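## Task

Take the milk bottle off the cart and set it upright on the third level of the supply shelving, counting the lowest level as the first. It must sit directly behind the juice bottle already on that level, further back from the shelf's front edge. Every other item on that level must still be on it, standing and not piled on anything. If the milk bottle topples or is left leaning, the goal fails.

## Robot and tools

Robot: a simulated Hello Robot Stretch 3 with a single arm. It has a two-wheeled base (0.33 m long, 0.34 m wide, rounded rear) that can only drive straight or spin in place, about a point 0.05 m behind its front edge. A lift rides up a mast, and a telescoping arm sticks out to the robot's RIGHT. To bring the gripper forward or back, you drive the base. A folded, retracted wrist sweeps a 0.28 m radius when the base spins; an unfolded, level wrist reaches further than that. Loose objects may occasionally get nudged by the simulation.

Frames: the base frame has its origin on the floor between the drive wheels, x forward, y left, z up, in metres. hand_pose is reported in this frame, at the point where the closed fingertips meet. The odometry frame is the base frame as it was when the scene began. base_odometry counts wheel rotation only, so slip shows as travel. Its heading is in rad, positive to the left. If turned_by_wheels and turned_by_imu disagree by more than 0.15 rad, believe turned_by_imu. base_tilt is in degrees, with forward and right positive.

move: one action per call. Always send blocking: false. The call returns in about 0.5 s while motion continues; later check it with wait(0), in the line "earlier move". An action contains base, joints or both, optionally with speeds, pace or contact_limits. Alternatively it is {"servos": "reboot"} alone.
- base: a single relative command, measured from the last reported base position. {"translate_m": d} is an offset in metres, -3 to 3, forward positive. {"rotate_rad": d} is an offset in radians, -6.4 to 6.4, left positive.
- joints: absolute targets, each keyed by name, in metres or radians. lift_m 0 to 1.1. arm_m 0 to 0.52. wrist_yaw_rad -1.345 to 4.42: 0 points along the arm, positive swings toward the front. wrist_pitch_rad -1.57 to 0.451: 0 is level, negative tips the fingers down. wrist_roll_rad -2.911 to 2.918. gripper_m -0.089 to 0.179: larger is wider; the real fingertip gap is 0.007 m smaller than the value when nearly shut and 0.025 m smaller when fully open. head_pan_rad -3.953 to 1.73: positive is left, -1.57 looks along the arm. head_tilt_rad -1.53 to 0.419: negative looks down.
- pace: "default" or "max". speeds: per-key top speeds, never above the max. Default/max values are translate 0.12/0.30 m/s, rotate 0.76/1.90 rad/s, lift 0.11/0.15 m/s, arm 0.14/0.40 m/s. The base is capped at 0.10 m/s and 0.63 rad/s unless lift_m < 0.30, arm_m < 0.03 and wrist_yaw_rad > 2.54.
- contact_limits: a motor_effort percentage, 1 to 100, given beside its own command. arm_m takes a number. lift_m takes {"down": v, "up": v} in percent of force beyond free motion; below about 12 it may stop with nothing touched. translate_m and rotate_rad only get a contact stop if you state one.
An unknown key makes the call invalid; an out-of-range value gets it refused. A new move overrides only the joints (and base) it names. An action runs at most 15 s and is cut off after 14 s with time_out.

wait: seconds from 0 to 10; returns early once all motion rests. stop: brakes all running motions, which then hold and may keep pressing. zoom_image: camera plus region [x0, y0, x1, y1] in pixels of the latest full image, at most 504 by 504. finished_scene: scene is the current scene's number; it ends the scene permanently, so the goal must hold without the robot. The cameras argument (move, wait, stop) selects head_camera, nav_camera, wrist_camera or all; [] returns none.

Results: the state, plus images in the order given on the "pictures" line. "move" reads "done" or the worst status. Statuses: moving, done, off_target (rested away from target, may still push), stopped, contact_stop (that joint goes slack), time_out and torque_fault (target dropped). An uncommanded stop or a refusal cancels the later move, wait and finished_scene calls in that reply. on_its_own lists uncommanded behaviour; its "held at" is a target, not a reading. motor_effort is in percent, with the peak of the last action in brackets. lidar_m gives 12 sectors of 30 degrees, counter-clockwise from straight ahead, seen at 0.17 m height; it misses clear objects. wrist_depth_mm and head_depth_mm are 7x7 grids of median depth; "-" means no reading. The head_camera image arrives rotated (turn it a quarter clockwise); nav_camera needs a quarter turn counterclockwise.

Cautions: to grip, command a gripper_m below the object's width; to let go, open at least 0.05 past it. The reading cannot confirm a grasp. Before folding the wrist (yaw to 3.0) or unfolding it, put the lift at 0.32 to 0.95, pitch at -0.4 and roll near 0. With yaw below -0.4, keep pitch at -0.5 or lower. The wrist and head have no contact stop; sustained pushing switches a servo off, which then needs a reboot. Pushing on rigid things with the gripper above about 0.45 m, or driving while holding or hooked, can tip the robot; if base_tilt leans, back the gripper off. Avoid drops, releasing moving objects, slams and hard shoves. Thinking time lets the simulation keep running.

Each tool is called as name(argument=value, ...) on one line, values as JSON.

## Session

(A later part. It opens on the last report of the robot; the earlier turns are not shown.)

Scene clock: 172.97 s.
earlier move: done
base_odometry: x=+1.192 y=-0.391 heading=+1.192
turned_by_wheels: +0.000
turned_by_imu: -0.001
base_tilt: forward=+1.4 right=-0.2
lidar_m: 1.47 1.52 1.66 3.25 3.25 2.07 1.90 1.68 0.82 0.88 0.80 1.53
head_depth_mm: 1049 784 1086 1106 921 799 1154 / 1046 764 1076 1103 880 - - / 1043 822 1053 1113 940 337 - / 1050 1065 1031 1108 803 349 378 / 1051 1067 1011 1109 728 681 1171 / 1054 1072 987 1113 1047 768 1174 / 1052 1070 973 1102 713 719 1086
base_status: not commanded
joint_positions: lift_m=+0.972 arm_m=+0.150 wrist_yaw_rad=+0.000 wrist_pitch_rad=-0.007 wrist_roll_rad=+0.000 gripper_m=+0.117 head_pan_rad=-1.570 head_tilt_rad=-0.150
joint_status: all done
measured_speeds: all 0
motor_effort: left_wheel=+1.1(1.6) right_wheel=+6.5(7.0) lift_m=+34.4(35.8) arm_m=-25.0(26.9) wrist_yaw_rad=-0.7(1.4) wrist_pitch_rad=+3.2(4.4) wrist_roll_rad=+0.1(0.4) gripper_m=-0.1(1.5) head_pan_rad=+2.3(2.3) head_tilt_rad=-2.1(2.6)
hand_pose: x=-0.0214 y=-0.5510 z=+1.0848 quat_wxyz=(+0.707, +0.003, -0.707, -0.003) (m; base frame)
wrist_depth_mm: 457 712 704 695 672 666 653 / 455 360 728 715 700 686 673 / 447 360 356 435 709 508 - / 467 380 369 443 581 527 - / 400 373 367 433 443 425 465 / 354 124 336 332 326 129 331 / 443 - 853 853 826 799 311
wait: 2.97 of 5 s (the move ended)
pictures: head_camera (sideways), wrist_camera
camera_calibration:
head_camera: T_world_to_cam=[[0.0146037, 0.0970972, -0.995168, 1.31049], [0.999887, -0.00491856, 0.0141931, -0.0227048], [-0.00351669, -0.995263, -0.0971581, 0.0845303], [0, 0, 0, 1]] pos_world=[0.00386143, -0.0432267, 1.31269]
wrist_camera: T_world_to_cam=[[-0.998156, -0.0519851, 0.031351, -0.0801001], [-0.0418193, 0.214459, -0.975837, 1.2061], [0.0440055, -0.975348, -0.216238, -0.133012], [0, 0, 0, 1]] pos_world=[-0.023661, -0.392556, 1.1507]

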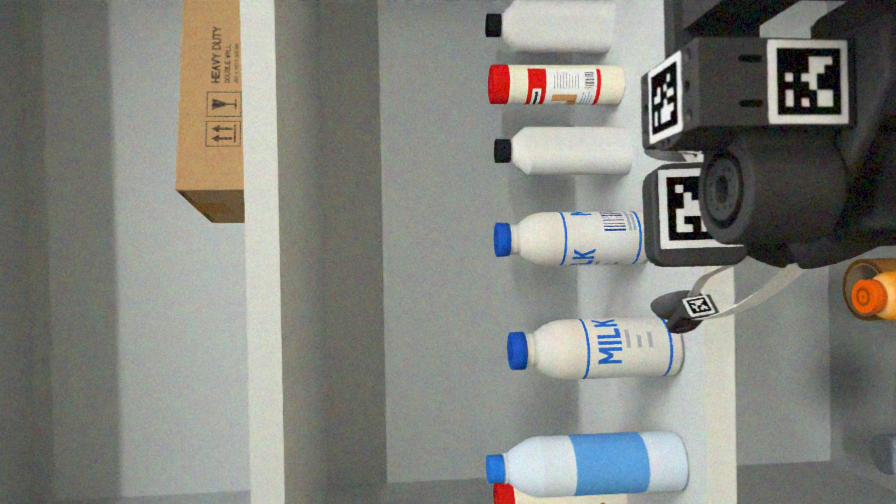

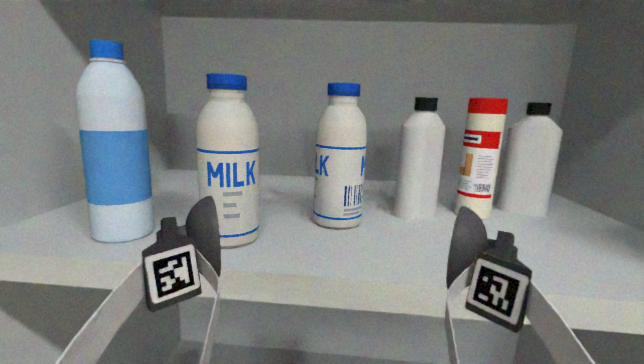

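move(blocking=false, base={"translate_m": 0.077}, joints={"lift_m": 0.495, "arm_m": 0.1, "head_tilt_rad": -0.55}, cameras=[])

wait(seconds=8, cameras=["head_camera","wrist_camera"])

move(blocking=false, joints={"arm_m": 0.31}, cameras=[])

wait(seconds=5, cameras=["wrist_camera","head_camera"])

Scene clock: 174.03 s.
move: moving
base_odometry: x=+1.197 y=-0.377 heading=+1.192
turned_by_wheels: +0.000
turned_by_imu: +0.000
base_tilt: forward=+1.6 right=-0.4
lidar_m: 1.45 1.51 1.65 3.26 3.27 2.07 1.91 1.69 0.83 0.89 0.80 1.51
head_depth_mm: 955 999 895 735 307 1253 1230 / 953 1011 867 - - 1363 1227 / 950 1027 847 343 281 936 1230 / 956 1023 808 346 927 989 1237 / 953 1022 739 753 1131 1023 1239 / 951 1035 922 1258 1128 1029 1237 / 954 1002 717 1003 1102 995 1159
base_status: translate_m moving
joint_positions: lift_m=+0.947 arm_m=+0.132 wrist_yaw_rad=+0.000 wrist_pitch_rad=-0.007 wrist_roll_rad=+0.000 gripper_m=+0.117 head_pan_rad=-1.570 head_tilt_rad=-0.559
joint_status: lift_m moving; arm_m moving; head_tilt_rad moving
measured_speeds: translate_m=+0.058 rotate_rad=+0.000 lift_m=-0.097 arm_m=-0.068 wrist_yaw_rad=+0.000 wrist_pitch_rad=+0.000 wrist_roll_rad=+0.000 head_pan_rad=+0.000 head_tilt_rad=-0.096
motor_effort: left_wheel=+6.4(7.2) right_wheel=+8.7(9.1) lift_m=+16.4(33.5) arm_m=-26.2(26.3) wrist_yaw_rad=-0.8(1.1) wrist_pitch_rad=+3.8(4.4) wrist_roll_rad=+0.1(0.3) gripper_m=-0.8(1.1) head_pan_rad=+1.8(2.0) head_tilt_rad=-1.2(4.6)
hand_pose: x=-0.0214 y=-0.5334 z=+1.0595 quat_wxyz=(+0.707, +0.003, -0.707, -0.003) (m; base frame)
wrist_depth_mm: 459 525 723 709 697 681 659 / 461 364 380 727 707 698 680 / 466 374 370 764 494 529 - / 451 389 386 483 523 533 598 / 365 358 344 373 381 367 406 / 463 123 349 835 337 129 321 / 429 - 834 846 833 831 -
pictures: none
No camera images: "cameras" was empty.

Scene clock: 178.70 s.
earlier move: done
base_odometry: x=+1.220 y=-0.319 heading=+1.192
turned_by_wheels: +0.000
turned_by_imu: -0.001
base_tilt: forward=+1.4 right=-0.3
lidar_m: 1.39 1.44 1.61 3.26 3.35 2.13 1.98 1.69 0.87 0.90 0.77 1.45
head_depth_mm: 954 1009 884 1256 1171 1020 1231 / 953 1025 859 1255 1173 1025 1232 / 954 1013 808 1252 1176 1019 1205 / 957 1037 864 1256 1065 1001 1240 / 956 1038 871 1255 1186 1032 1216 / 960 1012 718 1174 1149 1030 1210 / 937 900 879 840 941 967 1230
base_status: done
joint_positions: lift_m=+0.495 arm_m=+0.100 wrist_yaw_rad=+0.000 wrist_pitch_rad=-0.008 wrist_roll_rad=+0.000 gripper_m=+0.117 head_pan_rad=-1.570 head_tilt_rad=-0.550
joint_status: all done
measured_speeds: all 0
motor_effort: left_wheel=-0.6(7.2) right_wheel=+9.4(9.8) lift_m=+16.4(33.5) arm_m=-23.6(27.1) wrist_yaw_rad=-1.4(1.6) wrist_pitch_rad=+3.5(4.5) wrist_roll_rad=-0.1(0.5) gripper_m=-0.3(1.7) head_pan_rad=+2.0(3.3) head_tilt_rad=+4.3(5.1)
hand_pose: x=-0.0214 y=-0.5010 z=+0.6076 quat_wxyz=(+0.707, +0.003, -0.707, -0.003) (m; base frame)
wrist_depth_mm: 388 496 762 747 723 709 706 / 389 501 791 761 747 738 717 / 392 509 803 441 767 748 739 / 397 512 485 494 549 535 581 / 400 392 378 382 390 375 415 / 418 123 133 - 373 129 357 / - 532 - 845 713 666 -
wait: 4.67 of 8 s (the move ended)
pictures: head_camera (sideways), wrist_camera
camera_calibration:
head_camera: T_world_to_cam=[[0.0143377, 0.477014, -0.878779, 1.15847], [0.999891, -0.0100176, 0.010876, -0.0183795], [-0.00361523, -0.878839, -0.477106, 0.57909], [0, 0, 0, 1]] pos_world=[0.00386114, -0.0438645, 1.29453]
wrist_camera: T_world_to_cam=[[-0.998156, -0.0519984, 0.0313298, -0.0625336], [-0.0418197, 0.214862, -0.975749, 0.729881], [0.0440058, -0.975259, -0.21664, -0.18711], [0, 0, 0, 1]] pos_world=[-0.023661, -0.342556, 0.673604]

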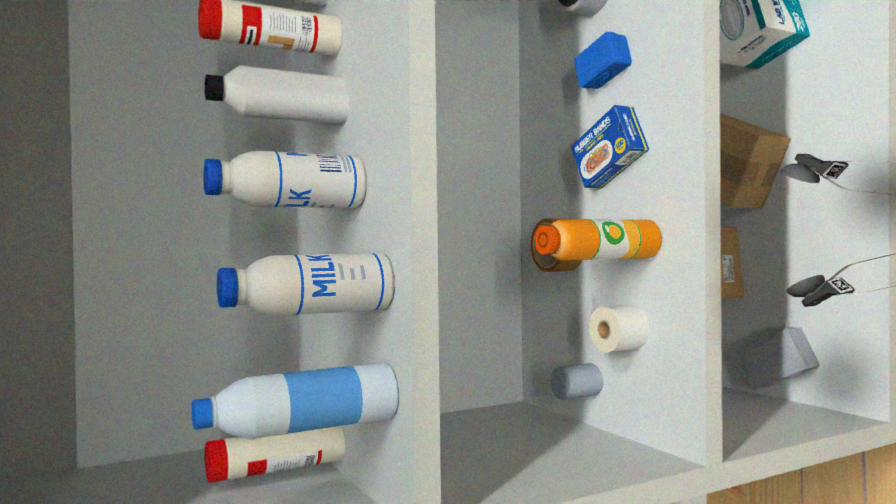

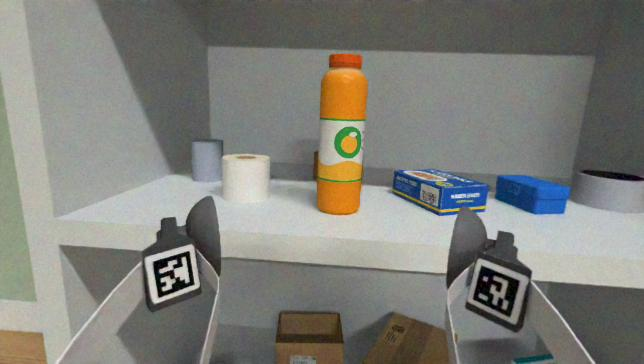

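Scene clock: 179.20 s.
move: moving
base_odometry: x=+1.220 y=-0.319 heading=+1.192
turned_by_wheels: +0.000
turned_by_imu: +0.000
base_tilt: forward=+1.3 right=-0.3
lidar_m: 1.39 1.44 1.61 3.27 3.37 2.13 1.98 1.69 0.86 0.90 0.77 1.45
head_depth_mm: 955 1014 884 1255 1175 1021 1236 / 956 1022 857 1254 1169 1019 1238 / 957 1012 808 1254 1181 1023 1209 / 957 1037 867 1251 1061 1004 1209 / 958 1037 872 1253 1190 1031 1237 / 960 1012 717 1169 1147 1027 1214 / 936 900 880 837 938 972 1230
base_status: not commanded
joint_positions: lift_m=+0.495 arm_m=+0.118 wrist_yaw_rad=+0.000 wrist_pitch_rad=-0.008 wrist_roll_rad=+0.000 gripper_m=+0.117 head_pan_rad=-1.570 head_tilt_rad=-0.550
joint_status: arm_m moving
measured_speeds: translate_m=+0.000 rotate_rad=+0.000 lift_m=+0.000 arm_m=+0.068 wrist_yaw_rad=+0.000 wrist_pitch_rad=+0.000 wrist_roll_rad=+0.000 head_pan_rad=+0.000 head_tilt_rad=+0.000
motor_effort: left_wheel=-0.8(0.8) right_wheel=+9.0(9.4) lift_m=+16.5(16.5) arm_m=+25.3(27.2) wrist_yaw_rad=-1.3(1.3) wrist_pitch_rad=+3.3(4.2) wrist_roll_rad=-0.2(0.3) gripper_m=-0.7(1.7) head_pan_rad=+1.3(2.9) head_tilt_rad=+4.1(4.9)
hand_pose: x=-0.0214 y=-0.5187 z=+0.6076 quat_wxyz=(+0.707, +0.003, -0.707, -0.003) (m; base frame)
wrist_depth_mm: 386 497 743 725 705 705 678 / 387 503 756 420 728 710 711 / 393 507 781 420 757 751 731 / 393 510 484 441 552 537 711 / 383 380 365 379 387 376 415 / 406 124 134 851 832 129 339 / - 534 - 818 758 825 -
pictures: none
No camera images: "cameras" was empty.

Scene clock: 181.47 s.
earlier move: done
base_odometry: x=+1.220 y=-0.319 heading=+1.192
turned_by_wheels: +0.000
turned_by_imu: -0.001
base_tilt: forward=+1.4 right=-0.3
lidar_m: 1.39 1.44 1.61 3.25 3.35 2.13 1.98 1.69 0.86 0.90 0.77 1.45
head_depth_mm: 956 1011 884 1253 1173 1018 1237 / 958 1022 859 1250 1173 1025 639 / 955 1014 808 1252 1177 959 634 / 957 1034 865 1254 1066 935 1154 / 956 1039 871 1253 1180 1029 1241 / 952 1015 718 1170 1148 1032 1214 / 934 899 878 838 942 973 1232
base_status: not commanded
joint_positions: lift_m=+0.495 arm_m=+0.310 wrist_yaw_rad=+0.000 wrist_pitch_rad=-0.008 wrist_roll_rad=+0.000 gripper_m=+0.117 head_pan_rad=-1.570 head_tilt_rad=-0.550
joint_status: all done
measured_speeds: all 0
motor_effort: left_wheel=-0.5(1.1) right_wheel=+8.2(9.6) lift_m=+17.9(18.0) arm_m=+24.4(27.2) wrist_yaw_rad=-0.8(1.4) wrist_pitch_rad=+3.1(4.3) wrist_roll_rad=+0.2(0.5) gripper_m=-1.0(1.7) head_pan_rad=+1.8(3.3) head_tilt_rad=+3.9(4.9)
hand_pose: x=-0.0214 y=-0.7110 z=+0.6076 quat_wxyz=(+0.707, +0.003, -0.707, -0.003) (m; base frame)
wrist_depth_mm: 383 515 568 214 538 525 516 / 382 521 582 210 554 541 531 / 388 501 602 218 570 556 547 / 392 384 606 226 581 567 569 / 349 328 322 234 357 268 329 / 270 124 252 242 263 129 275 / - 196 208 211 215 208 222
wait: 2.27 of 5 s (the move ended)
pictures: head_camera (sideways), wrist_camera
camera_calibration:
head_camera: T_world_to_cam=[[0.0143386, 0.476698, -0.87895, 1.15868], [0.999891, -0.0100142, 0.0108804, -0.018385], [-0.00361531, -0.87901, -0.47679, 0.578673], [0, 0, 0, 1]] pos_world=[0.00386114, -0.0438647, 1.29453]
wrist_camera: T_world_to_cam=[[-0.998156, -0.0520005, 0.0313241, -0.0734506], [-0.0418188, 0.214957, -0.975728, 0.77504], [0.044005, -0.975238, -0.216735, -0.391839], [0, 0, 0, 1]] pos_world=[-0.023661, -0.552556, 0.673604]

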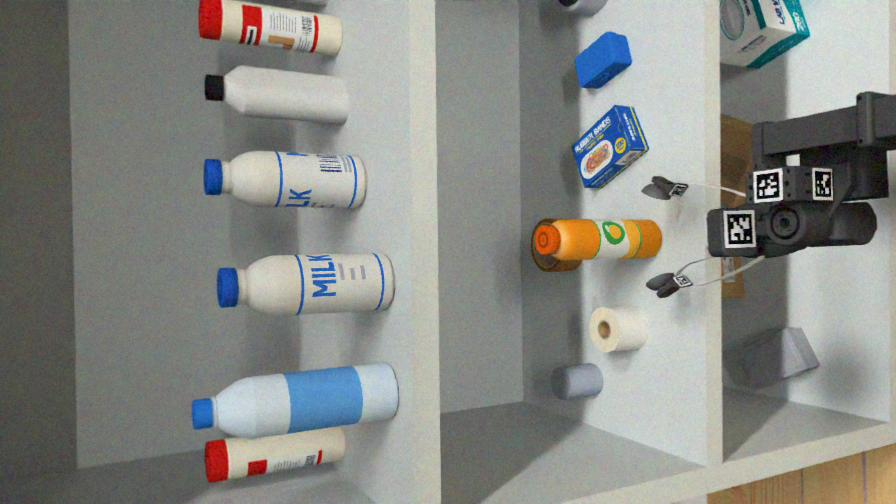

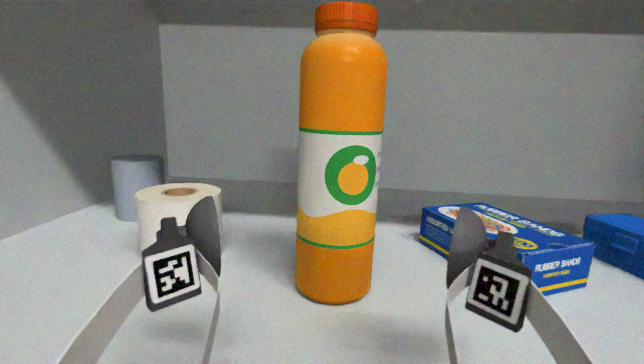

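move(blocking=false, joints={"arm_m": 0.4}, speeds={"arm_m": 0.07}, cameras=[])

wait(seconds=4, cameras=[])

move(blocking=false, joints={"gripper_m": 0.035}, cameras=[])

wait(seconds=3, cameras=["wrist_camera"])

move(blocking=false, joints={"lift_m": 0.56}, speeds={"lift_m": 0.05}, cameras=[])

wait(seconds=3, cameras=["wrist_camera"])

move(blocking=false, joints={"arm_m": 0.14}, cameras=[])

wait(seconds=4, cameras=["wrist_camera"])

move(blocking=false, base={"translate_m": -0.077}, joints={"lift_m": 1.01, "head_tilt_rad": -0.15}, cameras=[])

wait(seconds=8, cameras=["wrist_camera","head_camera"])

Scene clock: 182.90 s.
move: moving
base_odometry: x=+1.220 y=-0.319 heading=+1.192
turned_by_wheels: +0.000
turned_by_imu: +0.000
base_tilt: forward=+1.3 right=-0.2
lidar_m: 1.39 1.44 1.61 3.26 3.33 2.13 1.97 1.69 0.86 0.90 0.77 1.45
head_depth_mm: 952 1009 883 1254 1173 1021 1235 / 953 1023 859 1248 1180 1025 1146 / 956 1011 807 1251 1175 934 644 / 957 1038 867 1255 1062 968 1177 / 960 1041 869 1255 1189 1028 1245 / 955 1015 717 1167 1146 1033 1212 / 935 901 880 838 937 968 1232
base_status: not commanded
joint_positions: lift_m=+0.495 arm_m=+0.328 wrist_yaw_rad=+0.000 wrist_pitch_rad=-0.008 wrist_roll_rad=+0.000 gripper_m=+0.117 head_pan_rad=-1.570 head_tilt_rad=-0.550
joint_status: arm_m moving
measured_speeds: translate_m=+0.000 rotate_rad=+0.000 lift_m=+0.000 arm_m=+0.068 wrist_yaw_rad=+0.000 wrist_pitch_rad=+0.000 wrist_roll_rad=+0.000 head_pan_rad=+0.000 head_tilt_rad=+0.000
motor_effort: left_wheel=-0.6(0.9) right_wheel=+8.9(9.3) lift_m=+18.9(19.0) arm_m=+26.2(26.3) wrist_yaw_rad=-0.7(1.3) wrist_pitch_rad=+3.1(4.1) wrist_roll_rad=-0.2(0.3) gripper_m=-0.8(0.8) head_pan_rad=+1.7(2.7) head_tilt_rad=+4.4(4.6)
hand_pose: x=-0.0214 y=-0.7287 z=+0.6076 quat_wxyz=(+0.707, +0.003, -0.707, -0.003) (m; base frame)
wrist_depth_mm: 379 512 550 199 523 515 506 / 384 527 566 196 536 535 522 / 386 535 587 204 560 549 538 / 392 380 599 212 562 561 549 / 349 264 322 221 344 267 326 / 271 124 252 227 262 129 264 / - 197 208 211 215 208 221
pictures: none
No camera images: "cameras" was empty.

Scene clock: 184.47 s.
earlier move: done
base_odometry: x=+1.220 y=-0.319 heading=+1.192
turned_by_wheels: +0.000
turned_by_imu: +0.000
base_tilt: forward=+1.4 right=-0.1
lidar_m: 1.39 1.44 1.60 3.26 3.36 2.13 1.97 1.69 0.87 0.90 0.77 1.45
head_depth_mm: 954 1015 882 1253 1170 1019 1230 / 956 1022 858 1246 1168 991 639 / 956 1010 808 1257 1181 721 1182 / 954 1034 865 1253 976 809 1234 / 956 1041 868 1249 1186 1027 1241 / 957 1018 718 1167 1144 1032 1212 / 936 902 880 839 941 972 1238
base_status: not commanded
joint_positions: lift_m=+0.495 arm_m=+0.400 wrist_yaw_rad=+0.000 wrist_pitch_rad=-0.008 wrist_roll_rad=+0.000 gripper_m=+0.117 head_pan_rad=-1.570 head_tilt_rad=-0.550
joint_status: all done
measured_speeds: all 0
motor_effort: left_wheel=-0.5(1.1) right_wheel=+8.8(9.4) lift_m=+19.9(20.2) arm_m=+24.9(26.6) wrist_yaw_rad=-0.9(1.3) wrist_pitch_rad=+4.1(4.2) wrist_roll_rad=+0.0(0.3) gripper_m=-0.4(1.4) head_pan_rad=+1.5(2.9) head_tilt_rad=+3.6(4.6)
hand_pose: x=-0.0214 y=-0.8010 z=+0.6076 quat_wxyz=(+0.707, +0.003, -0.707, -0.003) (m; base frame)
wrist_depth_mm: 379 485 482 120 447 448 439 / 384 496 498 124 466 462 454 / 384 514 516 129 476 475 466 / 341 507 527 133 497 492 478 / 219 205 154 138 335 266 415 / 192 124 250 143 248 128 207 / - 197 207 148 213 200 171
wait: 1.57 of 4 s (the move ended)
pictures: none
No camera images: "cameras" was empty.

Scene clock: 184.97 s.
move: moving
base_odometry: x=+1.220 y=-0.319 heading=+1.192
turned_by_wheels: +0.000
turned_by_imu: +0.000
base_tilt: forward=+1.3 right=-0.1
lidar_m: 1.39 1.44 1.60 3.26 3.36 2.13 1.98 1.68 0.87 0.90 0.77 1.45
head_depth_mm: 954 1012 881 1252 1170 1026 1232 / 955 1027 859 1249 1181 995 638 / 954 1009 804 1251 1179 721 1178 / 952 1039 863 1253 977 808 1238 / 955 1035 869 1260 1184 1031 1238 / 957 1013 716 1169 1147 1028 1210 / 932 900 883 838 940 971 1237
base_status: not commanded
joint_positions: lift_m=+0.495 arm_m=+0.400 wrist_yaw_rad=+0.000 wrist_pitch_rad=-0.008 wrist_roll_rad=+0.000 gripper_m=+0.080 head_pan_rad=-1.570 head_tilt_rad=-0.550
joint_status: gripper_m moving
measured_speeds: all 0
motor_effort: left_wheel=-0.9(1.0) right_wheel=+8.9(9.2) lift_m=+20.2(20.4) arm_m=+23.8(26.0) wrist_yaw_rad=-0.8(1.5) wrist_pitch_rad=+3.5(4.2) wrist_roll_rad=-0.3(0.3) gripper_m=-78.2(79.8) head_pan_rad=+1.7(2.6) head_tilt_rad=+3.6(4.3)
hand_pose: x=-0.0214 y=-0.8010 z=+0.6076 quat_wxyz=(+0.707, +0.003, -0.707, -0.003) (m; base frame)
wrist_depth_mm: 379 486 479 121 446 446 439 / 381 496 494 124 468 466 454 / 385 509 512 128 479 476 466 / 343 500 528 133 496 496 480 / 219 207 151 138 147 403 413 / 190 189 137 143 144 212 207 / 200 189 207 148 205 197 175
pictures: none
No camera images: "cameras" was empty.

Scene clock: 185.80 s.
earlier move: done
base_odometry: x=+1.220 y=-0.319 heading=+1.192
turned_by_wheels: +0.000
turned_by_imu: +0.000
base_tilt: forward=+1.5 right=-0.2
lidar_m: 1.39 1.44 1.61 3.27 3.38 2.13 1.98 1.69 0.87 0.89 0.77 1.44
head_depth_mm: 952 1012 885 1255 1175 1019 1235 / 953 1023 861 1257 1183 991 637 / 955 1012 803 1253 1182 719 1178 / 953 1041 866 1250 968 807 1242 / 957 1040 874 1256 1188 1031 1243 / 954 1009 718 1174 1146 1033 1213 / 936 900 878 838 940 975 1235
base_status: not commanded
joint_positions: lift_m=+0.495 arm_m=+0.400 wrist_yaw_rad=+0.000 wrist_pitch_rad=-0.008 wrist_roll_rad=+0.000 gripper_m=+0.035 head_pan_rad=-1.570 head_tilt_rad=-0.550
joint_status: all done
measured_speeds: all 0
motor_effort: left_wheel=-0.6(1.1) right_wheel=+9.3(9.3) lift_m=+20.9(21.0) arm_m=+22.5(26.0) wrist_yaw_rad=-0.6(1.5) wrist_pitch_rad=+3.7(4.2) wrist_roll_rad=+0.2(0.3) gripper_m=-10.0(82.1) head_pan_rad=+1.5(3.1) head_tilt_rad=+3.1(4.3)
hand_pose: x=-0.0214 y=-0.8010 z=+0.6076 quat_wxyz=(+0.707, +0.003, -0.707, -0.003) (m; base frame)
wrist_depth_mm: 379 484 475 120 448 453 439 / 385 495 490 124 465 465 452 / 385 514 512 128 479 486 464 / 342 501 525 133 497 490 481 / 220 213 152 138 148 406 414 / 190 195 133 142 130 221 207 / 195 189 206 148 205 198 176
wait: 0.83 of 3 s (the move ended)
pictures: wrist_camera
camera_calibration:
wrist_camera: T_world_to_cam=[[-0.998156, -0.0520005, 0.0313241, -0.0781306], [-0.0418188, 0.214957, -0.975728, 0.794386], [0.044005, -0.975238, -0.216735, -0.47961], [0, 0, 0, 1]] pos_world=[-0.023661, -0.642556, 0.673604]

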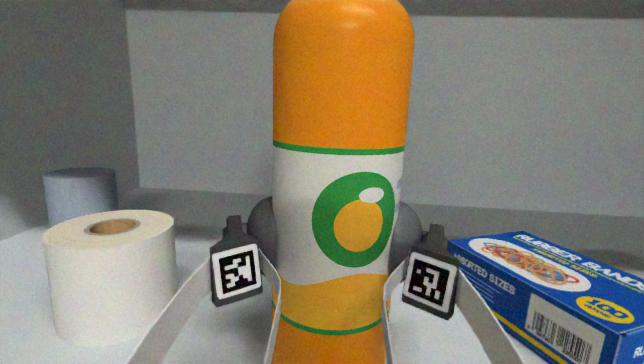

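Scene clock: 186.30 s.
move: moving
base_odometry: x=+1.220 y=-0.319 heading=+1.192
turned_by_wheels: +0.000
turned_by_imu: +0.000
base_tilt: forward=+1.4 right=-0.2
lidar_m: 1.39 1.45 1.61 3.26 3.36 2.13 1.98 1.69 0.87 0.90 0.77 1.45
head_depth_mm: 953 1010 884 1248 1175 1018 1228 / 952 1021 856 1259 1173 989 600 / 954 1012 807 1248 1181 708 1202 / 957 1037 866 1260 965 807 1240 / 956 1036 870 1256 1184 1030 1235 / 955 1014 717 1170 1153 1037 1216 / 935 903 880 838 938 972 1230
base_status: not commanded
joint_positions: lift_m=+0.514 arm_m=+0.400 wrist_yaw_rad=+0.000 wrist_pitch_rad=-0.059 wrist_roll_rad=+0.000 gripper_m=+0.035 head_pan_rad=-1.570 head_tilt_rad=-0.550
joint_status: lift_m moving
measured_speeds: translate_m=+0.000 rotate_rad=+0.000 lift_m=+0.050 arm_m=+0.000 wrist_yaw_rad=+0.000 wrist_pitch_rad=-0.096 wrist_roll_rad=+0.000 head_pan_rad=+0.000 head_tilt_rad=+0.000
motor_effort: left_wheel=-0.9(0.9) right_wheel=+8.8(9.8) lift_m=+38.1(40.9) arm_m=+20.6(22.5) wrist_yaw_rad=-0.3(1.1) wrist_pitch_rad=+14.3(14.3) wrist_roll_rad=-0.3(0.3) gripper_m=-10.4(10.5) head_pan_rad=+1.8(3.5) head_tilt_rad=+3.5(4.3)
hand_pose: x=-0.0214 y=-0.7994 z=+0.6135 quat_wxyz=(+0.707, +0.021, -0.707, -0.021) (m; base frame)
wrist_depth_mm: 378 481 475 124 445 445 434 / 381 495 492 127 462 459 451 / 386 514 515 131 482 476 467 / 345 476 523 134 495 498 482 / 302 226 152 138 149 281 388 / 197 198 133 142 130 224 210 / 199 197 210 146 207 199 179
pictures: none
No camera images: "cameras" was empty.

Scene clock: 187.63 s.
earlier move: done
base_odometry: x=+1.220 y=-0.319 heading=+1.192
turned_by_wheels: +0.000
turned_by_imu: +0.000
base_tilt: forward=+1.3 right=-0.1
lidar_m: 1.39 1.44 1.61 3.26 3.36 2.13 1.98 1.69 0.86 0.90 0.77 1.44
head_depth_mm: 950 1012 883 1255 1171 1019 1227 / 958 1023 858 1253 1178 955 550 / 956 1015 807 1253 1178 677 1239 / 955 1042 862 1256 934 933 1237 / 957 1037 875 1250 1186 1028 1249 / 958 1013 717 1169 1147 1034 1213 / 939 904 876 836 942 968 1239
base_status: not commanded
joint_positions: lift_m=+0.560 arm_m=+0.400 wrist_yaw_rad=+0.000 wrist_pitch_rad=-0.063 wrist_roll_rad=+0.000 gripper_m=+0.035 head_pan_rad=-1.570 head_tilt_rad=-0.550
joint_status: all done
measured_speeds: all 0
on_its_own: wrist_pitch_rad is at rest, and its effort (+13.6) is outside its rest range (-8 to +12)
motor_effort: left_wheel=-0.8(1.1) right_wheel=+9.0(9.8) lift_m=+39.1(44.0) arm_m=+16.1(22.5) wrist_yaw_rad=-0.8(1.4) wrist_pitch_rad=+13.6(14.5) wrist_roll_rad=-0.1(0.3) gripper_m=-9.5(10.9) head_pan_rad=+2.8(3.8) head_tilt_rad=+3.5(4.3)
hand_pose: x=-0.0214 y=-0.7992 z=+0.6586 quat_wxyz=(+0.707, +0.023, -0.707, -0.022) (m; base frame)
wrist_depth_mm: 380 472 476 122 443 440 437 / 382 491 488 125 458 461 449 / 386 514 516 129 480 478 466 / 388 536 534 133 496 498 485 / 348 419 153 138 149 491 501 / 318 246 133 142 130 289 367 / 247 204 272 148 270 228 232
wait: 1.33 of 3 s (the move ended)
pictures: wrist_camera
camera_calibration:
wrist_camera: T_world_to_cam=[[-0.998156, -0.0536423, 0.0284256, -0.079039], [-0.0418206, 0.268161, -0.962466, 0.877593], [0.0440063, -0.961879, -0.26991, -0.421094], [0, 0, 0, 1]] pos_world=[-0.023661, -0.644618, 0.733243]

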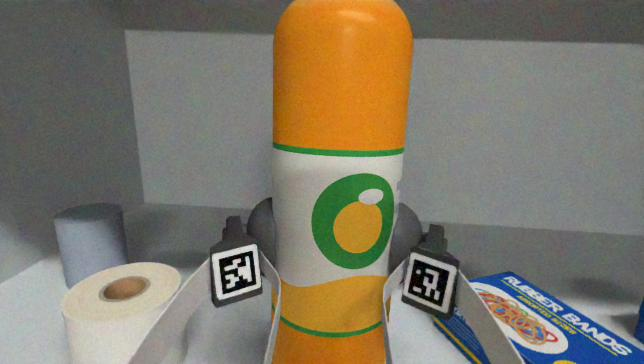

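Scene clock: 188.13 s.
move: moving
base_odometry: x=+1.220 y=-0.319 heading=+1.192
turned_by_wheels: +0.000
turned_by_imu: +0.000
base_tilt: forward=+1.3 right=-0.3
lidar_m: 1.39 1.44 1.61 3.27 3.35 2.13 1.97 1.69 0.87 0.90 0.77 1.45
head_depth_mm: 954 1013 885 1254 1173 1021 1239 / 955 1022 855 1253 1176 961 550 / 957 1016 807 1257 1181 667 1240 / 958 1038 864 1249 912 799 1233 / 958 1039 868 1254 1185 1028 1238 / 956 1014 718 1171 1143 1035 1217 / 937 898 878 840 941 969 1227
base_status: not commanded
joint_positions: lift_m=+0.560 arm_m=+0.382 wrist_yaw_rad=+0.000 wrist_pitch_rad=-0.064 wrist_roll_rad=+0.000 gripper_m=+0.035 head_pan_rad=-1.570 head_tilt_rad=-0.550
joint_status: arm_m moving
measured_speeds: translate_m=+0.000 rotate_rad=+0.000 lift_m=+0.000 arm_m=-0.068 wrist_yaw_rad=+0.000 wrist_pitch_rad=+0.000 wrist_roll_rad=+0.000 head_pan_rad=+0.000 head_tilt_rad=+0.000
motor_effort: left_wheel=-0.6(1.1) right_wheel=+8.8(9.4) lift_m=+38.7(39.3) arm_m=-25.6(26.5) wrist_yaw_rad=-0.6(1.2) wrist_pitch_rad=+14.1(14.1) wrist_roll_rad=-0.3(0.3) gripper_m=-9.3(10.8) head_pan_rad=+2.6(3.1) head_tilt_rad=+2.8(3.4)
hand_pose: x=-0.0214 y=-0.7815 z=+0.6584 quat_wxyz=(+0.707, +0.023, -0.707, -0.023) (m; base frame)
wrist_depth_mm: 378 484 487 123 457 459 447 / 382 508 509 126 476 477 463 / 388 527 531 129 489 493 479 / 376 537 556 133 513 509 503 / 361 346 152 138 149 486 497 / 329 236 133 143 130 288 366 / 267 221 263 147 269 228 232
pictures: none
No camera images: "cameras" was empty.

Scene clock: 190.77 s.
earlier move: done
base_odometry: x=+1.220 y=-0.319 heading=+1.192
turned_by_wheels: +0.000
turned_by_imu: -0.001
base_tilt: forward=+1.5 right=-0.2
lidar_m: 1.39 1.45 1.61 3.26 3.36 2.13 1.98 1.68 0.87 0.90 0.77 1.44
head_depth_mm: 958 1010 883 1254 1171 1022 1229 / 954 1024 860 1253 1181 1024 1237 / 955 1014 807 1252 1177 993 1205 / 956 1034 863 1245 1149 701 729 / 958 1037 870 1255 1184 1030 1240 / 955 1014 718 1168 1147 1034 1216 / 940 902 879 834 942 969 1235
base_status: not commanded
joint_positions: lift_m=+0.560 arm_m=+0.140 wrist_yaw_rad=+0.000 wrist_pitch_rad=-0.064 wrist_roll_rad=+0.000 gripper_m=+0.035 head_pan_rad=-1.570 head_tilt_rad=-0.550
joint_status: all done
measured_speeds: all 0
on_its_own: wrist_pitch_rad is at rest, and its effort (+13.9) is outside its rest range (-8 to +12)
motor_effort: left_wheel=-0.6(1.2) right_wheel=+8.8(9.5) lift_m=+32.6(39.3) arm_m=-25.1(26.9) wrist_yaw_rad=-0.8(1.4) wrist_pitch_rad=+13.9(14.5) wrist_roll_rad=-0.2(0.5) gripper_m=-10.4(11.3) head_pan_rad=+2.7(3.9) head_tilt_rad=+2.7(3.6)
hand_pose: x=-0.0214 y=-0.5392 z=+0.6584 quat_wxyz=(+0.707, +0.023, -0.707, -0.023) (m; base frame)
wrist_depth_mm: 369 499 710 123 667 663 654 / 386 501 746 125 701 691 678 / 392 507 776 130 715 726 704 / 394 518 557 133 494 730 717 / 390 451 152 138 149 455 464 / 383 373 132 142 130 363 370 / 415 506 - 147 728 340 335
wait: 2.63 of 4 s (the move ended)
pictures: wrist_camera
camera_calibration:
wrist_camera: T_world_to_cam=[[-0.998156, -0.0536665, 0.0283773, -0.0650631], [-0.0418211, 0.269048, -0.962218, 0.807935], [0.0440041, -0.961631, -0.270796, -0.170288], [0, 0, 0, 1]] pos_world=[-0.023661, -0.384619, 0.733143]

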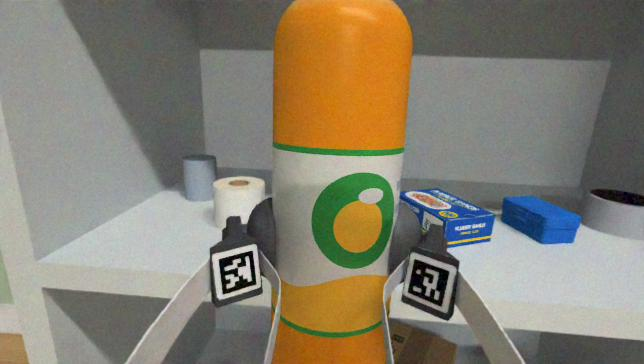

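Scene clock: 191.27 s.
move: moving
base_odometry: x=+1.215 y=-0.333 heading=+1.192
turned_by_wheels: +0.000
turned_by_imu: +0.000
base_tilt: forward=+1.8 right=-0.1
lidar_m: 1.41 1.46 1.62 3.27 3.37 2.11 1.96 1.69 0.86 0.89 0.78 1.46
head_depth_mm: 1053 772 1068 1102 884 756 1156 / 1053 759 1041 1107 872 760 1164 / 1052 1065 1023 1110 804 763 1157 / 1054 1071 1002 1113 953 730 1167 / 1056 1072 986 1111 961 725 1167 / 1057 1078 964 1113 712 721 1164 / 1007 997 876 975 897 779 957
base_status: translate_m moving
joint_positions: lift_m=+0.585 arm_m=+0.140 wrist_yaw_rad=+0.000 wrist_pitch_rad=-0.064 wrist_roll_rad=+0.000 gripper_m=+0.035 head_pan_rad=-1.570 head_tilt_rad=-0.142
joint_status: lift_m moving; head_tilt_rad moving
measured_speeds: translate_m=-0.058 rotate_rad=+0.000 lift_m=+0.097 arm_m=+0.000 wrist_yaw_rad=+0.000 wrist_pitch_rad=+0.000 wrist_roll_rad=+0.000 head_pan_rad=+0.000 head_tilt_rad=+0.096
motor_effort: left_wheel=-9.3(9.8) right_wheel=-6.5(6.9) lift_m=+42.3(42.3) arm_m=-24.1(25.3) wrist_yaw_rad=-1.3(1.3) wrist_pitch_rad=+14.2(14.5) wrist_roll_rad=-0.3(0.3) gripper_m=-10.2(10.9) head_pan_rad=+1.7(3.3) head_tilt_rad=+4.6(8.8)
hand_pose: x=-0.0214 y=-0.5391 z=+0.6834 quat_wxyz=(+0.707, +0.023, -0.706, -0.023) (m; base frame)
wrist_depth_mm: 397 513 709 123 676 675 658 / 386 516 740 125 696 684 685 / 406 529 764 129 722 717 703 / 408 530 571 133 732 748 731 / 415 488 152 138 149 482 488 / 385 386 133 143 130 401 405 / 414 522 - 147 354 344 340
pictures: none
No camera images: "cameras" was empty.

Scene clock: 195.70 s.
earlier move: done
base_odometry: x=+1.192 y=-0.391 heading=+1.192
turned_by_wheels: +0.000
turned_by_imu: -0.001
base_tilt: forward=+1.5 right=-0.1
lidar_m: 1.47 1.52 1.66 3.27 3.25 2.06 1.89 1.69 0.82 0.88 0.80 1.53
head_depth_mm: 1043 785 1081 1101 915 - - / 1050 769 1072 1108 879 - - / 1048 823 1052 1102 855 - - / 1054 1065 1027 1107 487 384 1056 / 1047 1072 1006 1106 727 720 1163 / 1053 1073 985 1112 1047 770 1166 / 1050 1071 970 1102 714 720 1085
base_status: done
joint_positions: lift_m=+1.010 arm_m=+0.140 wrist_yaw_rad=+0.000 wrist_pitch_rad=-0.064 wrist_roll_rad=+0.000 gripper_m=+0.035 head_pan_rad=-1.570 head_tilt_rad=-0.150
joint_status: all done
measured_speeds: all 0
on_its_own: wrist_pitch_rad is at rest, and its effort (+13.7) is outside its rest range (-8 to +12)
motor_effort: left_wheel=-5.2(9.8) right_wheel=-2.5(7.4) lift_m=+39.6(43.8) arm_m=-23.5(25.3) wrist_yaw_rad=-0.6(1.3) wrist_pitch_rad=+13.7(14.9) wrist_roll_rad=-0.4(0.5) gripper_m=-9.2(11.2) head_pan_rad=+3.7(4.0) head_tilt_rad=-2.5(8.8)
hand_pose: x=-0.0214 y=-0.5391 z=+1.1082 quat_wxyz=(+0.707, +0.023, -0.707, -0.023) (m; base frame)
wrist_depth_mm: 473 702 706 123 668 669 650 / 462 369 731 126 691 688 683 / 464 374 367 129 486 524 - / 488 390 377 133 503 541 - / 423 401 152 137 148 471 479 / 442 365 132 142 130 347 355 / 487 - 840 147 346 335 333
wait: 4.43 of 8 s (the move ended)
pictures: head_camera (sideways), wrist_camera
camera_calibration:
head_camera: T_world_to_cam=[[0.0146045, 0.0968002, -0.995197, 1.31051], [0.999887, -0.00491433, 0.0141953, -0.0227075], [-0.00351661, -0.995292, -0.0968611, 0.0841386], [0, 0, 0, 1]] pos_world=[0.00386143, -0.0432272, 1.31269]
wrist_camera: T_world_to_cam=[[-0.998173, -0.0533708, 0.0283207, -0.0776496], [-0.041719, 0.269766, -0.962022, 1.24088], [0.043704, -0.961446, -0.271499, -0.0475607], [0, 0, 0, 1]] pos_world=[-0.0236608, -0.384619, 1.18304]

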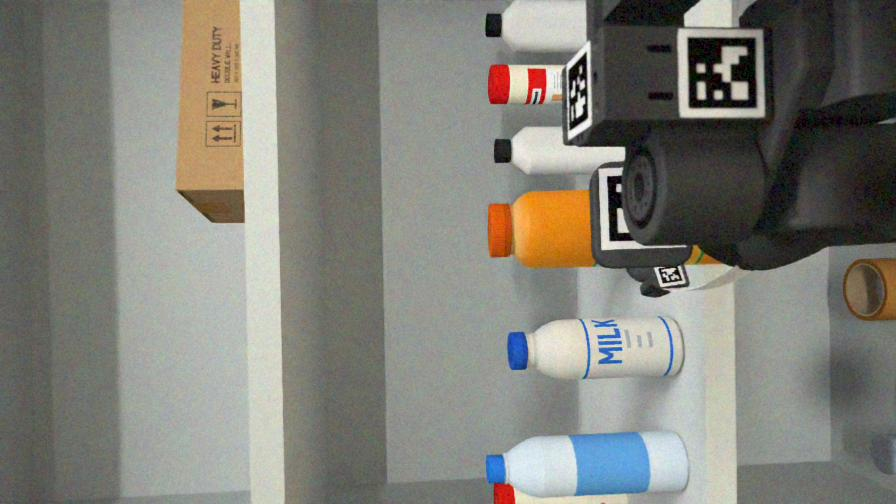

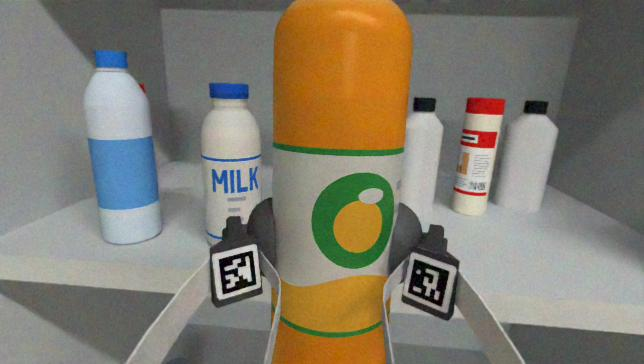

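move(blocking=false, joints={"arm_m": 0.348, "wrist_pitch_rad": 0.05}, speeds={"arm_m": 0.1}, cameras=[])

wait(seconds=5, cameras=["head_camera"])

move(blocking=false, joints={"lift_m": 0.965}, speeds={"lift_m": 0.03}, contact_limits={"lift_m": {"down": 13}}, cameras=[])

wait(seconds=4, cameras=["head_camera","wrist_camera"])

Scene clock: 196.80 s.
move: moving
base_odometry: x=+1.192 y=-0.391 heading=+1.192
turned_by_wheels: +0.000
turned_by_imu: +0.000
base_tilt: forward=+1.4 right=-0.2
lidar_m: 1.47 1.52 1.66 3.26 3.25 2.06 1.90 1.69 0.82 0.88 0.80 1.53
head_depth_mm: 1045 786 1086 1097 917 674 - / 1048 768 1086 1102 878 - - / 1047 820 1063 1101 511 - - / 1052 1068 1039 1106 494 369 1118 / 1051 1071 1015 1109 730 718 1165 / 1051 1069 995 1112 1043 769 1165 / 1055 1069 980 1103 713 719 1083
base_status: not commanded
joint_positions: lift_m=+1.010 arm_m=+0.158 wrist_yaw_rad=+0.000 wrist_pitch_rad=-0.031 wrist_roll_rad=+0.000 gripper_m=+0.035 head_pan_rad=-1.570 head_tilt_rad=-0.150
joint_status: arm_m moving; wrist_pitch_rad moving
measured_speeds: translate_m=+0.000 rotate_rad=+0.000 lift_m=+0.000 arm_m=+0.067 wrist_yaw_rad=+0.000 wrist_pitch_rad=+0.000 wrist_roll_rad=+0.000 head_pan_rad=+0.000 head_tilt_rad=+0.000
motor_effort: left_wheel=-4.4(4.9) right_wheel=-2.2(3.2) lift_m=+38.5(39.3) arm_m=+24.2(26.4) wrist_yaw_rad=-0.5(1.0) wrist_pitch_rad=+14.9(16.5) wrist_roll_rad=-0.3(0.3) gripper_m=-10.4(10.4) head_pan_rad=+2.5(3.8) head_tilt_rad=-2.0(2.7)
hand_pose: x=-0.0214 y=-0.5580 z=+1.1167 quat_wxyz=(+0.707, +0.011, -0.707, -0.011) (m; base frame)
wrist_depth_mm: 473 704 707 122 663 653 646 / 459 725 727 125 681 678 663 / 445 366 354 129 473 521 - / 464 376 361 133 484 524 - / 435 387 152 138 149 512 499 / 357 354 133 142 130 374 381 / 484 - 349 147 329 321 318
pictures: none
No camera images: "cameras" was empty.

Scene clock: 199.37 s.
earlier move: off_target
base_odometry: x=+1.192 y=-0.391 heading=+1.192
turned_by_wheels: +0.000
turned_by_imu: -0.001
base_tilt: forward=+1.3 right=-0.1
lidar_m: 1.47 1.52 1.66 3.25 3.27 2.06 1.90 1.69 0.82 0.88 0.80 1.53
head_depth_mm: 1043 785 1077 1099 323 750 1156 / 1046 766 1085 1100 420 708 1156 / 1052 823 1058 1103 431 676 1160 / 1055 1064 1035 1100 529 716 1159 / 1055 1071 1016 1109 727 718 1162 / 1052 1070 994 1110 1044 769 1168 / 1054 1068 976 1103 714 720 1083
base_status: not commanded
joint_positions: lift_m=+1.010 arm_m=+0.348 wrist_yaw_rad=+0.000 wrist_pitch_rad=-0.030 wrist_roll_rad=+0.000 gripper_m=+0.035 head_pan_rad=-1.570 head_tilt_rad=-0.150
joint_status: wrist_pitch_rad off_target (ended at -0.030, target +0.050); the others done
measured_speeds: all 0
on_its_own: wrist_pitch_rad is at rest, and its effort (+15.7) is outside its rest range (-8 to +12)
motor_effort: left_wheel=-4.7(5.2) right_wheel=-2.6(3.2) lift_m=+31.9(39.3) arm_m=+24.4(27.1) wrist_yaw_rad=-0.2(1.4) wrist_pitch_rad=+15.7(16.5) wrist_roll_rad=-0.3(0.3) gripper_m=-9.6(10.6) head_pan_rad=+2.6(4.5) head_tilt_rad=-1.9(2.7)
hand_pose: x=-0.0214 y=-0.7484 z=+1.1169 quat_wxyz=(+0.707, +0.011, -0.707, -0.011) (m; base frame)
wrist_depth_mm: 471 530 519 123 488 489 479 / 473 547 543 125 508 501 491 / 167 179 563 129 525 518 349 / 166 176 579 133 288 313 337 / 165 176 152 138 149 322 349 / 176 175 133 142 130 334 358 / 187 177 275 147 273 280 294
wait: 2.57 of 5 s (the move ended)
pictures: head_camera (sideways)
camera_calibration:
head_camera: T_world_to_cam=[[0.0146032, 0.0972952, -0.995148, 1.31047], [0.999887, -0.00492139, 0.0141916, -0.0227029], [-0.00351674, -0.995243, -0.0973561, 0.0847914], [0, 0, 0, 1]] pos_world=[0.00386143, -0.0432264, 1.31269]

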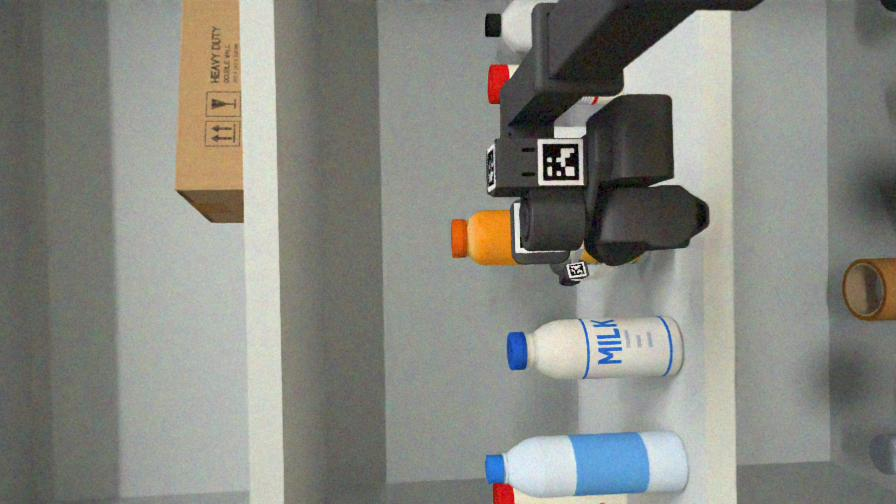

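Scene clock: 199.87 s.
move: moving
base_odometry: x=+1.192 y=-0.391 heading=+1.192
turned_by_wheels: +0.000
turned_by_imu: +0.000
base_tilt: forward=+1.3 right=-0.1
lidar_m: 1.47 1.53 1.66 3.25 3.27 2.06 1.90 1.68 0.82 0.88 0.80 1.53
head_depth_mm: 1045 785 1088 1101 343 707 1146 / 1047 769 1083 1108 422 674 1152 / 1053 822 1059 1107 432 676 1159 / 1050 1065 1038 1098 573 715 1162 / 1051 1066 1012 1109 728 721 1163 / 1050 1068 997 1112 1042 769 1169 / 1053 1071 981 1110 712 721 1083
base_status: not commanded
joint_positions: lift_m=+0.997 arm_m=+0.348 wrist_yaw_rad=+0.000 wrist_pitch_rad=-0.029 wrist_roll_rad=+0.000 gripper_m=+0.035 head_pan_rad=-1.570 head_tilt_rad=-0.150
joint_status: lift_m moving
measured_speeds: translate_m=+0.000 rotate_rad=+0.000 lift_m=-0.030 arm_m=+0.000 wrist_yaw_rad=+0.000 wrist_pitch_rad=+0.000 wrist_roll_rad=+0.000 head_pan_rad=+0.000 head_tilt_rad=+0.000
motor_effort: left_wheel=-4.8(5.3) right_wheel=-2.2(2.8) lift_m=+22.1(31.1) arm_m=+24.4(24.9) wrist_yaw_rad=-0.3(0.9) wrist_pitch_rad=+14.7(15.6) wrist_roll_rad=+0.0(0.4) gripper_m=-9.9(10.2) head_pan_rad=+3.9(4.4) head_tilt_rad=-1.7(2.1)
contact_limits: lift_m down 13 (down: maximum 72; up: maximum 65)
hand_pose: x=-0.0214 y=-0.7484 z=+1.1045 quat_wxyz=(+0.707, +0.010, -0.707, -0.010) (m; base frame)
wrist_depth_mm: 465 535 523 123 493 486 480 / 418 542 543 125 510 504 496 / 166 178 566 129 300 511 333 / 160 172 577 133 289 314 336 / 165 175 152 138 149 321 349 / 176 175 133 142 130 328 341 / 182 176 261 147 258 263 280
pictures: none
No camera images: "cameras" was empty.

Scene clock: 201.30 s.
earlier move: done
base_odometry: x=+1.192 y=-0.391 heading=+1.192
turned_by_wheels: +0.000
turned_by_imu: +0.000
base_tilt: forward=+1.4 right=-0.2
lidar_m: 1.47 1.52 1.66 3.27 3.24 2.06 1.90 1.69 0.82 0.88 0.80 1.53
head_depth_mm: 1042 784 1082 1099 917 319 1153 / 1043 767 1079 1102 477 420 1157 / 1049 823 1064 1113 451 443 1159 / 1051 1063 1038 1108 697 675 1160 / 1052 1066 1014 1112 729 719 1158 / 1048 1068 996 1108 1041 768 1166 / 1051 1069 979 1108 714 720 1081
base_status: not commanded
joint_positions: lift_m=+0.965 arm_m=+0.348 wrist_yaw_rad=+0.000 wrist_pitch_rad=-0.029 wrist_roll_rad=+0.000 gripper_m=+0.035 head_pan_rad=-1.570 head_tilt_rad=-0.150
joint_status: all done
measured_speeds: all 0
on_its_own: wrist_pitch_rad is at rest, and its effort (+14.6) is outside its rest range (-8 to +12)
motor_effort: left_wheel=-4.8(5.3) right_wheel=-2.4(3.0) lift_m=+20.3(31.1) arm_m=+23.5(24.9) wrist_yaw_rad=-0.5(1.1) wrist_pitch_rad=+14.6(15.6) wrist_roll_rad=-0.3(0.4) gripper_m=-9.0(10.9) head_pan_rad=+3.2(4.9) head_tilt_rad=-1.6(2.1)
contact_limits: lift_m down 13 (down: maximum 72; up: maximum 65)
hand_pose: x=-0.0214 y=-0.7484 z=+1.0723 quat_wxyz=(+0.707, +0.010, -0.707, -0.010) (m; base frame)
wrist_depth_mm: 153 525 522 123 488 488 481 / 155 181 542 125 510 496 490 / 152 165 564 129 281 292 298 / 158 174 577 133 288 312 336 / 165 174 152 138 149 324 347 / 173 175 133 142 130 288 294 / 187 177 214 147 204 215 229
wait: 1.43 of 4 s (the move ended)
pictures: head_camera (sideways), wrist_camera
camera_calibration:
head_camera: T_world_to_cam=[[0.0146032, 0.0972952, -0.995148, 1.31047], [0.999887, -0.00492139, 0.0141916, -0.0227029], [-0.00351674, -0.995243, -0.0973561, 0.0847914], [0, 0, 0, 1]] pos_world=[0.00386143, -0.0432264, 1.31269]
wrist_camera: T_world_to_cam=[[-0.998169, -0.0523511, 0.0303068, -0.0891755], [-0.0418229, 0.235289, -0.971025, 1.2467], [0.0437034, -0.970514, -0.237048, -0.302289], [0, 0, 0, 1]] pos_world=[-0.0236607, -0.591379, 1.14162]

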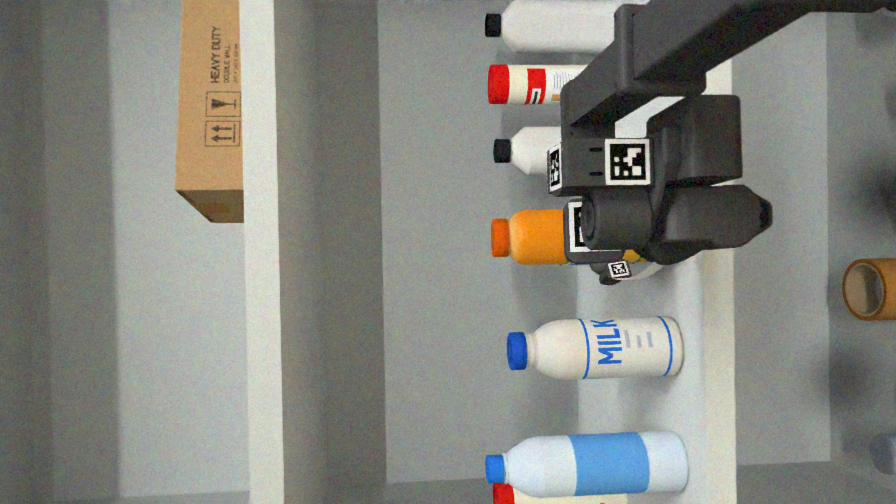

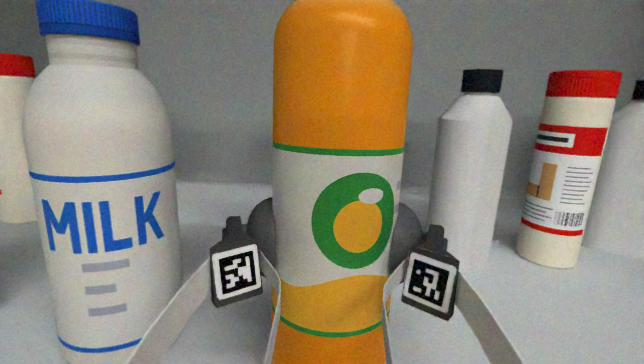

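move(blocking=false, joints={"lift_m": 0.956}, speeds={"lift_m": 0.03}, cameras=[])

wait(seconds=2, cameras=[])

Scene clock: 202.00 s.
move: moving
base_odometry: x=+1.192 y=-0.391 heading=+1.192
turned_by_wheels: +0.000
turned_by_imu: +0.000
base_tilt: forward=+1.3 right=-0.1
lidar_m: 1.47 1.52 1.66 3.26 3.24 2.05 1.90 1.69 0.82 0.88 0.80 1.53
head_depth_mm: 1045 785 1084 1104 920 321 1151 / 1044 766 1083 1106 867 418 1157 / 1048 822 1056 1102 477 440 1162 / 1050 1069 1033 1108 693 579 1164 / 1054 1067 1013 1109 730 721 1162 / 1052 1071 994 1113 1043 769 1163 / 1057 1067 978 1100 713 719 1082
base_status: not commanded
joint_positions: lift_m=+0.956 arm_m=+0.348 wrist_yaw_rad=+0.000 wrist_pitch_rad=-0.013 wrist_roll_rad=+0.000 gripper_m=+0.035 head_pan_rad=-1.570 head_tilt_rad=-0.150
joint_status: lift_m moving
measured_speeds: all 0
motor_effort: left_wheel=-4.7(5.0) right_wheel=-3.1(3.1) lift_m=+16.6(21.6) arm_m=+22.6(23.7) wrist_yaw_rad=-0.7(1.0) wrist_pitch_rad=+12.6(15.1) wrist_roll_rad=-0.1(0.3) gripper_m=-9.0(10.8) head_pan_rad=+3.2(4.1) head_tilt_rad=-1.1(1.6)
hand_pose: x=-0.0214 y=-0.7489 z=+1.0672 quat_wxyz=(+0.707, +0.005, -0.707, -0.005) (m; base frame)
wrist_depth_mm: 156 524 526 121 494 491 481 / 152 174 543 124 506 499 488 / 152 166 570 128 282 291 299 / 158 174 578 132 288 311 335 / 165 174 152 137 149 320 350 / 171 174 133 143 130 282 288 / 181 175 208 147 199 208 223
pictures: none
No camera images: "cameras" was empty.

Scene clock: 202.23 s.
earlier move: done
base_odometry: x=+1.192 y=-0.391 heading=+1.192
turned_by_wheels: +0.000
turned_by_imu: +0.000
base_tilt: forward=+1.3 right=-0.1
lidar_m: 1.47 1.52 1.66 3.25 3.24 2.06 1.90 1.68 0.82 0.88 0.80 1.52
head_depth_mm: 1047 784 1082 1102 920 321 1150 / 1047 770 1082 1108 868 418 1159 / 1051 822 1056 1110 476 440 1156 / 1050 1066 1037 1106 692 579 1160 / 1046 1073 1018 1110 729 720 1163 / 1050 1074 994 1110 1041 769 1161 / 1053 1069 979 1105 714 719 1081
base_status: not commanded
joint_positions: lift_m=+0.956 arm_m=+0.348 wrist_yaw_rad=+0.000 wrist_pitch_rad=-0.013 wrist_roll_rad=+0.000 gripper_m=+0.035 head_pan_rad=-1.570 head_tilt_rad=-0.150
joint_status: all done
measured_speeds: all 0
motor_effort: left_wheel=-4.9(5.0) right_wheel=-2.6(3.1) lift_m=+18.5(21.6) arm_m=+22.6(23.7) wrist_yaw_rad=-0.6(1.3) wrist_pitch_rad=+11.7(15.1) wrist_roll_rad=-0.1(0.3) gripper_m=-9.8(10.8) head_pan_rad=+3.6(4.3) head_tilt_rad=-1.2(1.8)
hand_pose: x=-0.0214 y=-0.7489 z=+1.0672 quat_wxyz=(+0.707, +0.005, -0.707, -0.005) (m; base frame)
wrist_depth_mm: 156 522 520 121 495 488 479 / 152 173 546 124 509 501 488 / 152 165 561 128 283 292 298 / 158 174 576 132 288 311 334 / 164 174 152 137 149 321 348 / 171 174 133 143 130 282 289 / 181 176 208 147 199 209 223
wait: 0.23 of 2 s (the move ended)
pictures: none
No camera images: "cameras" was empty.


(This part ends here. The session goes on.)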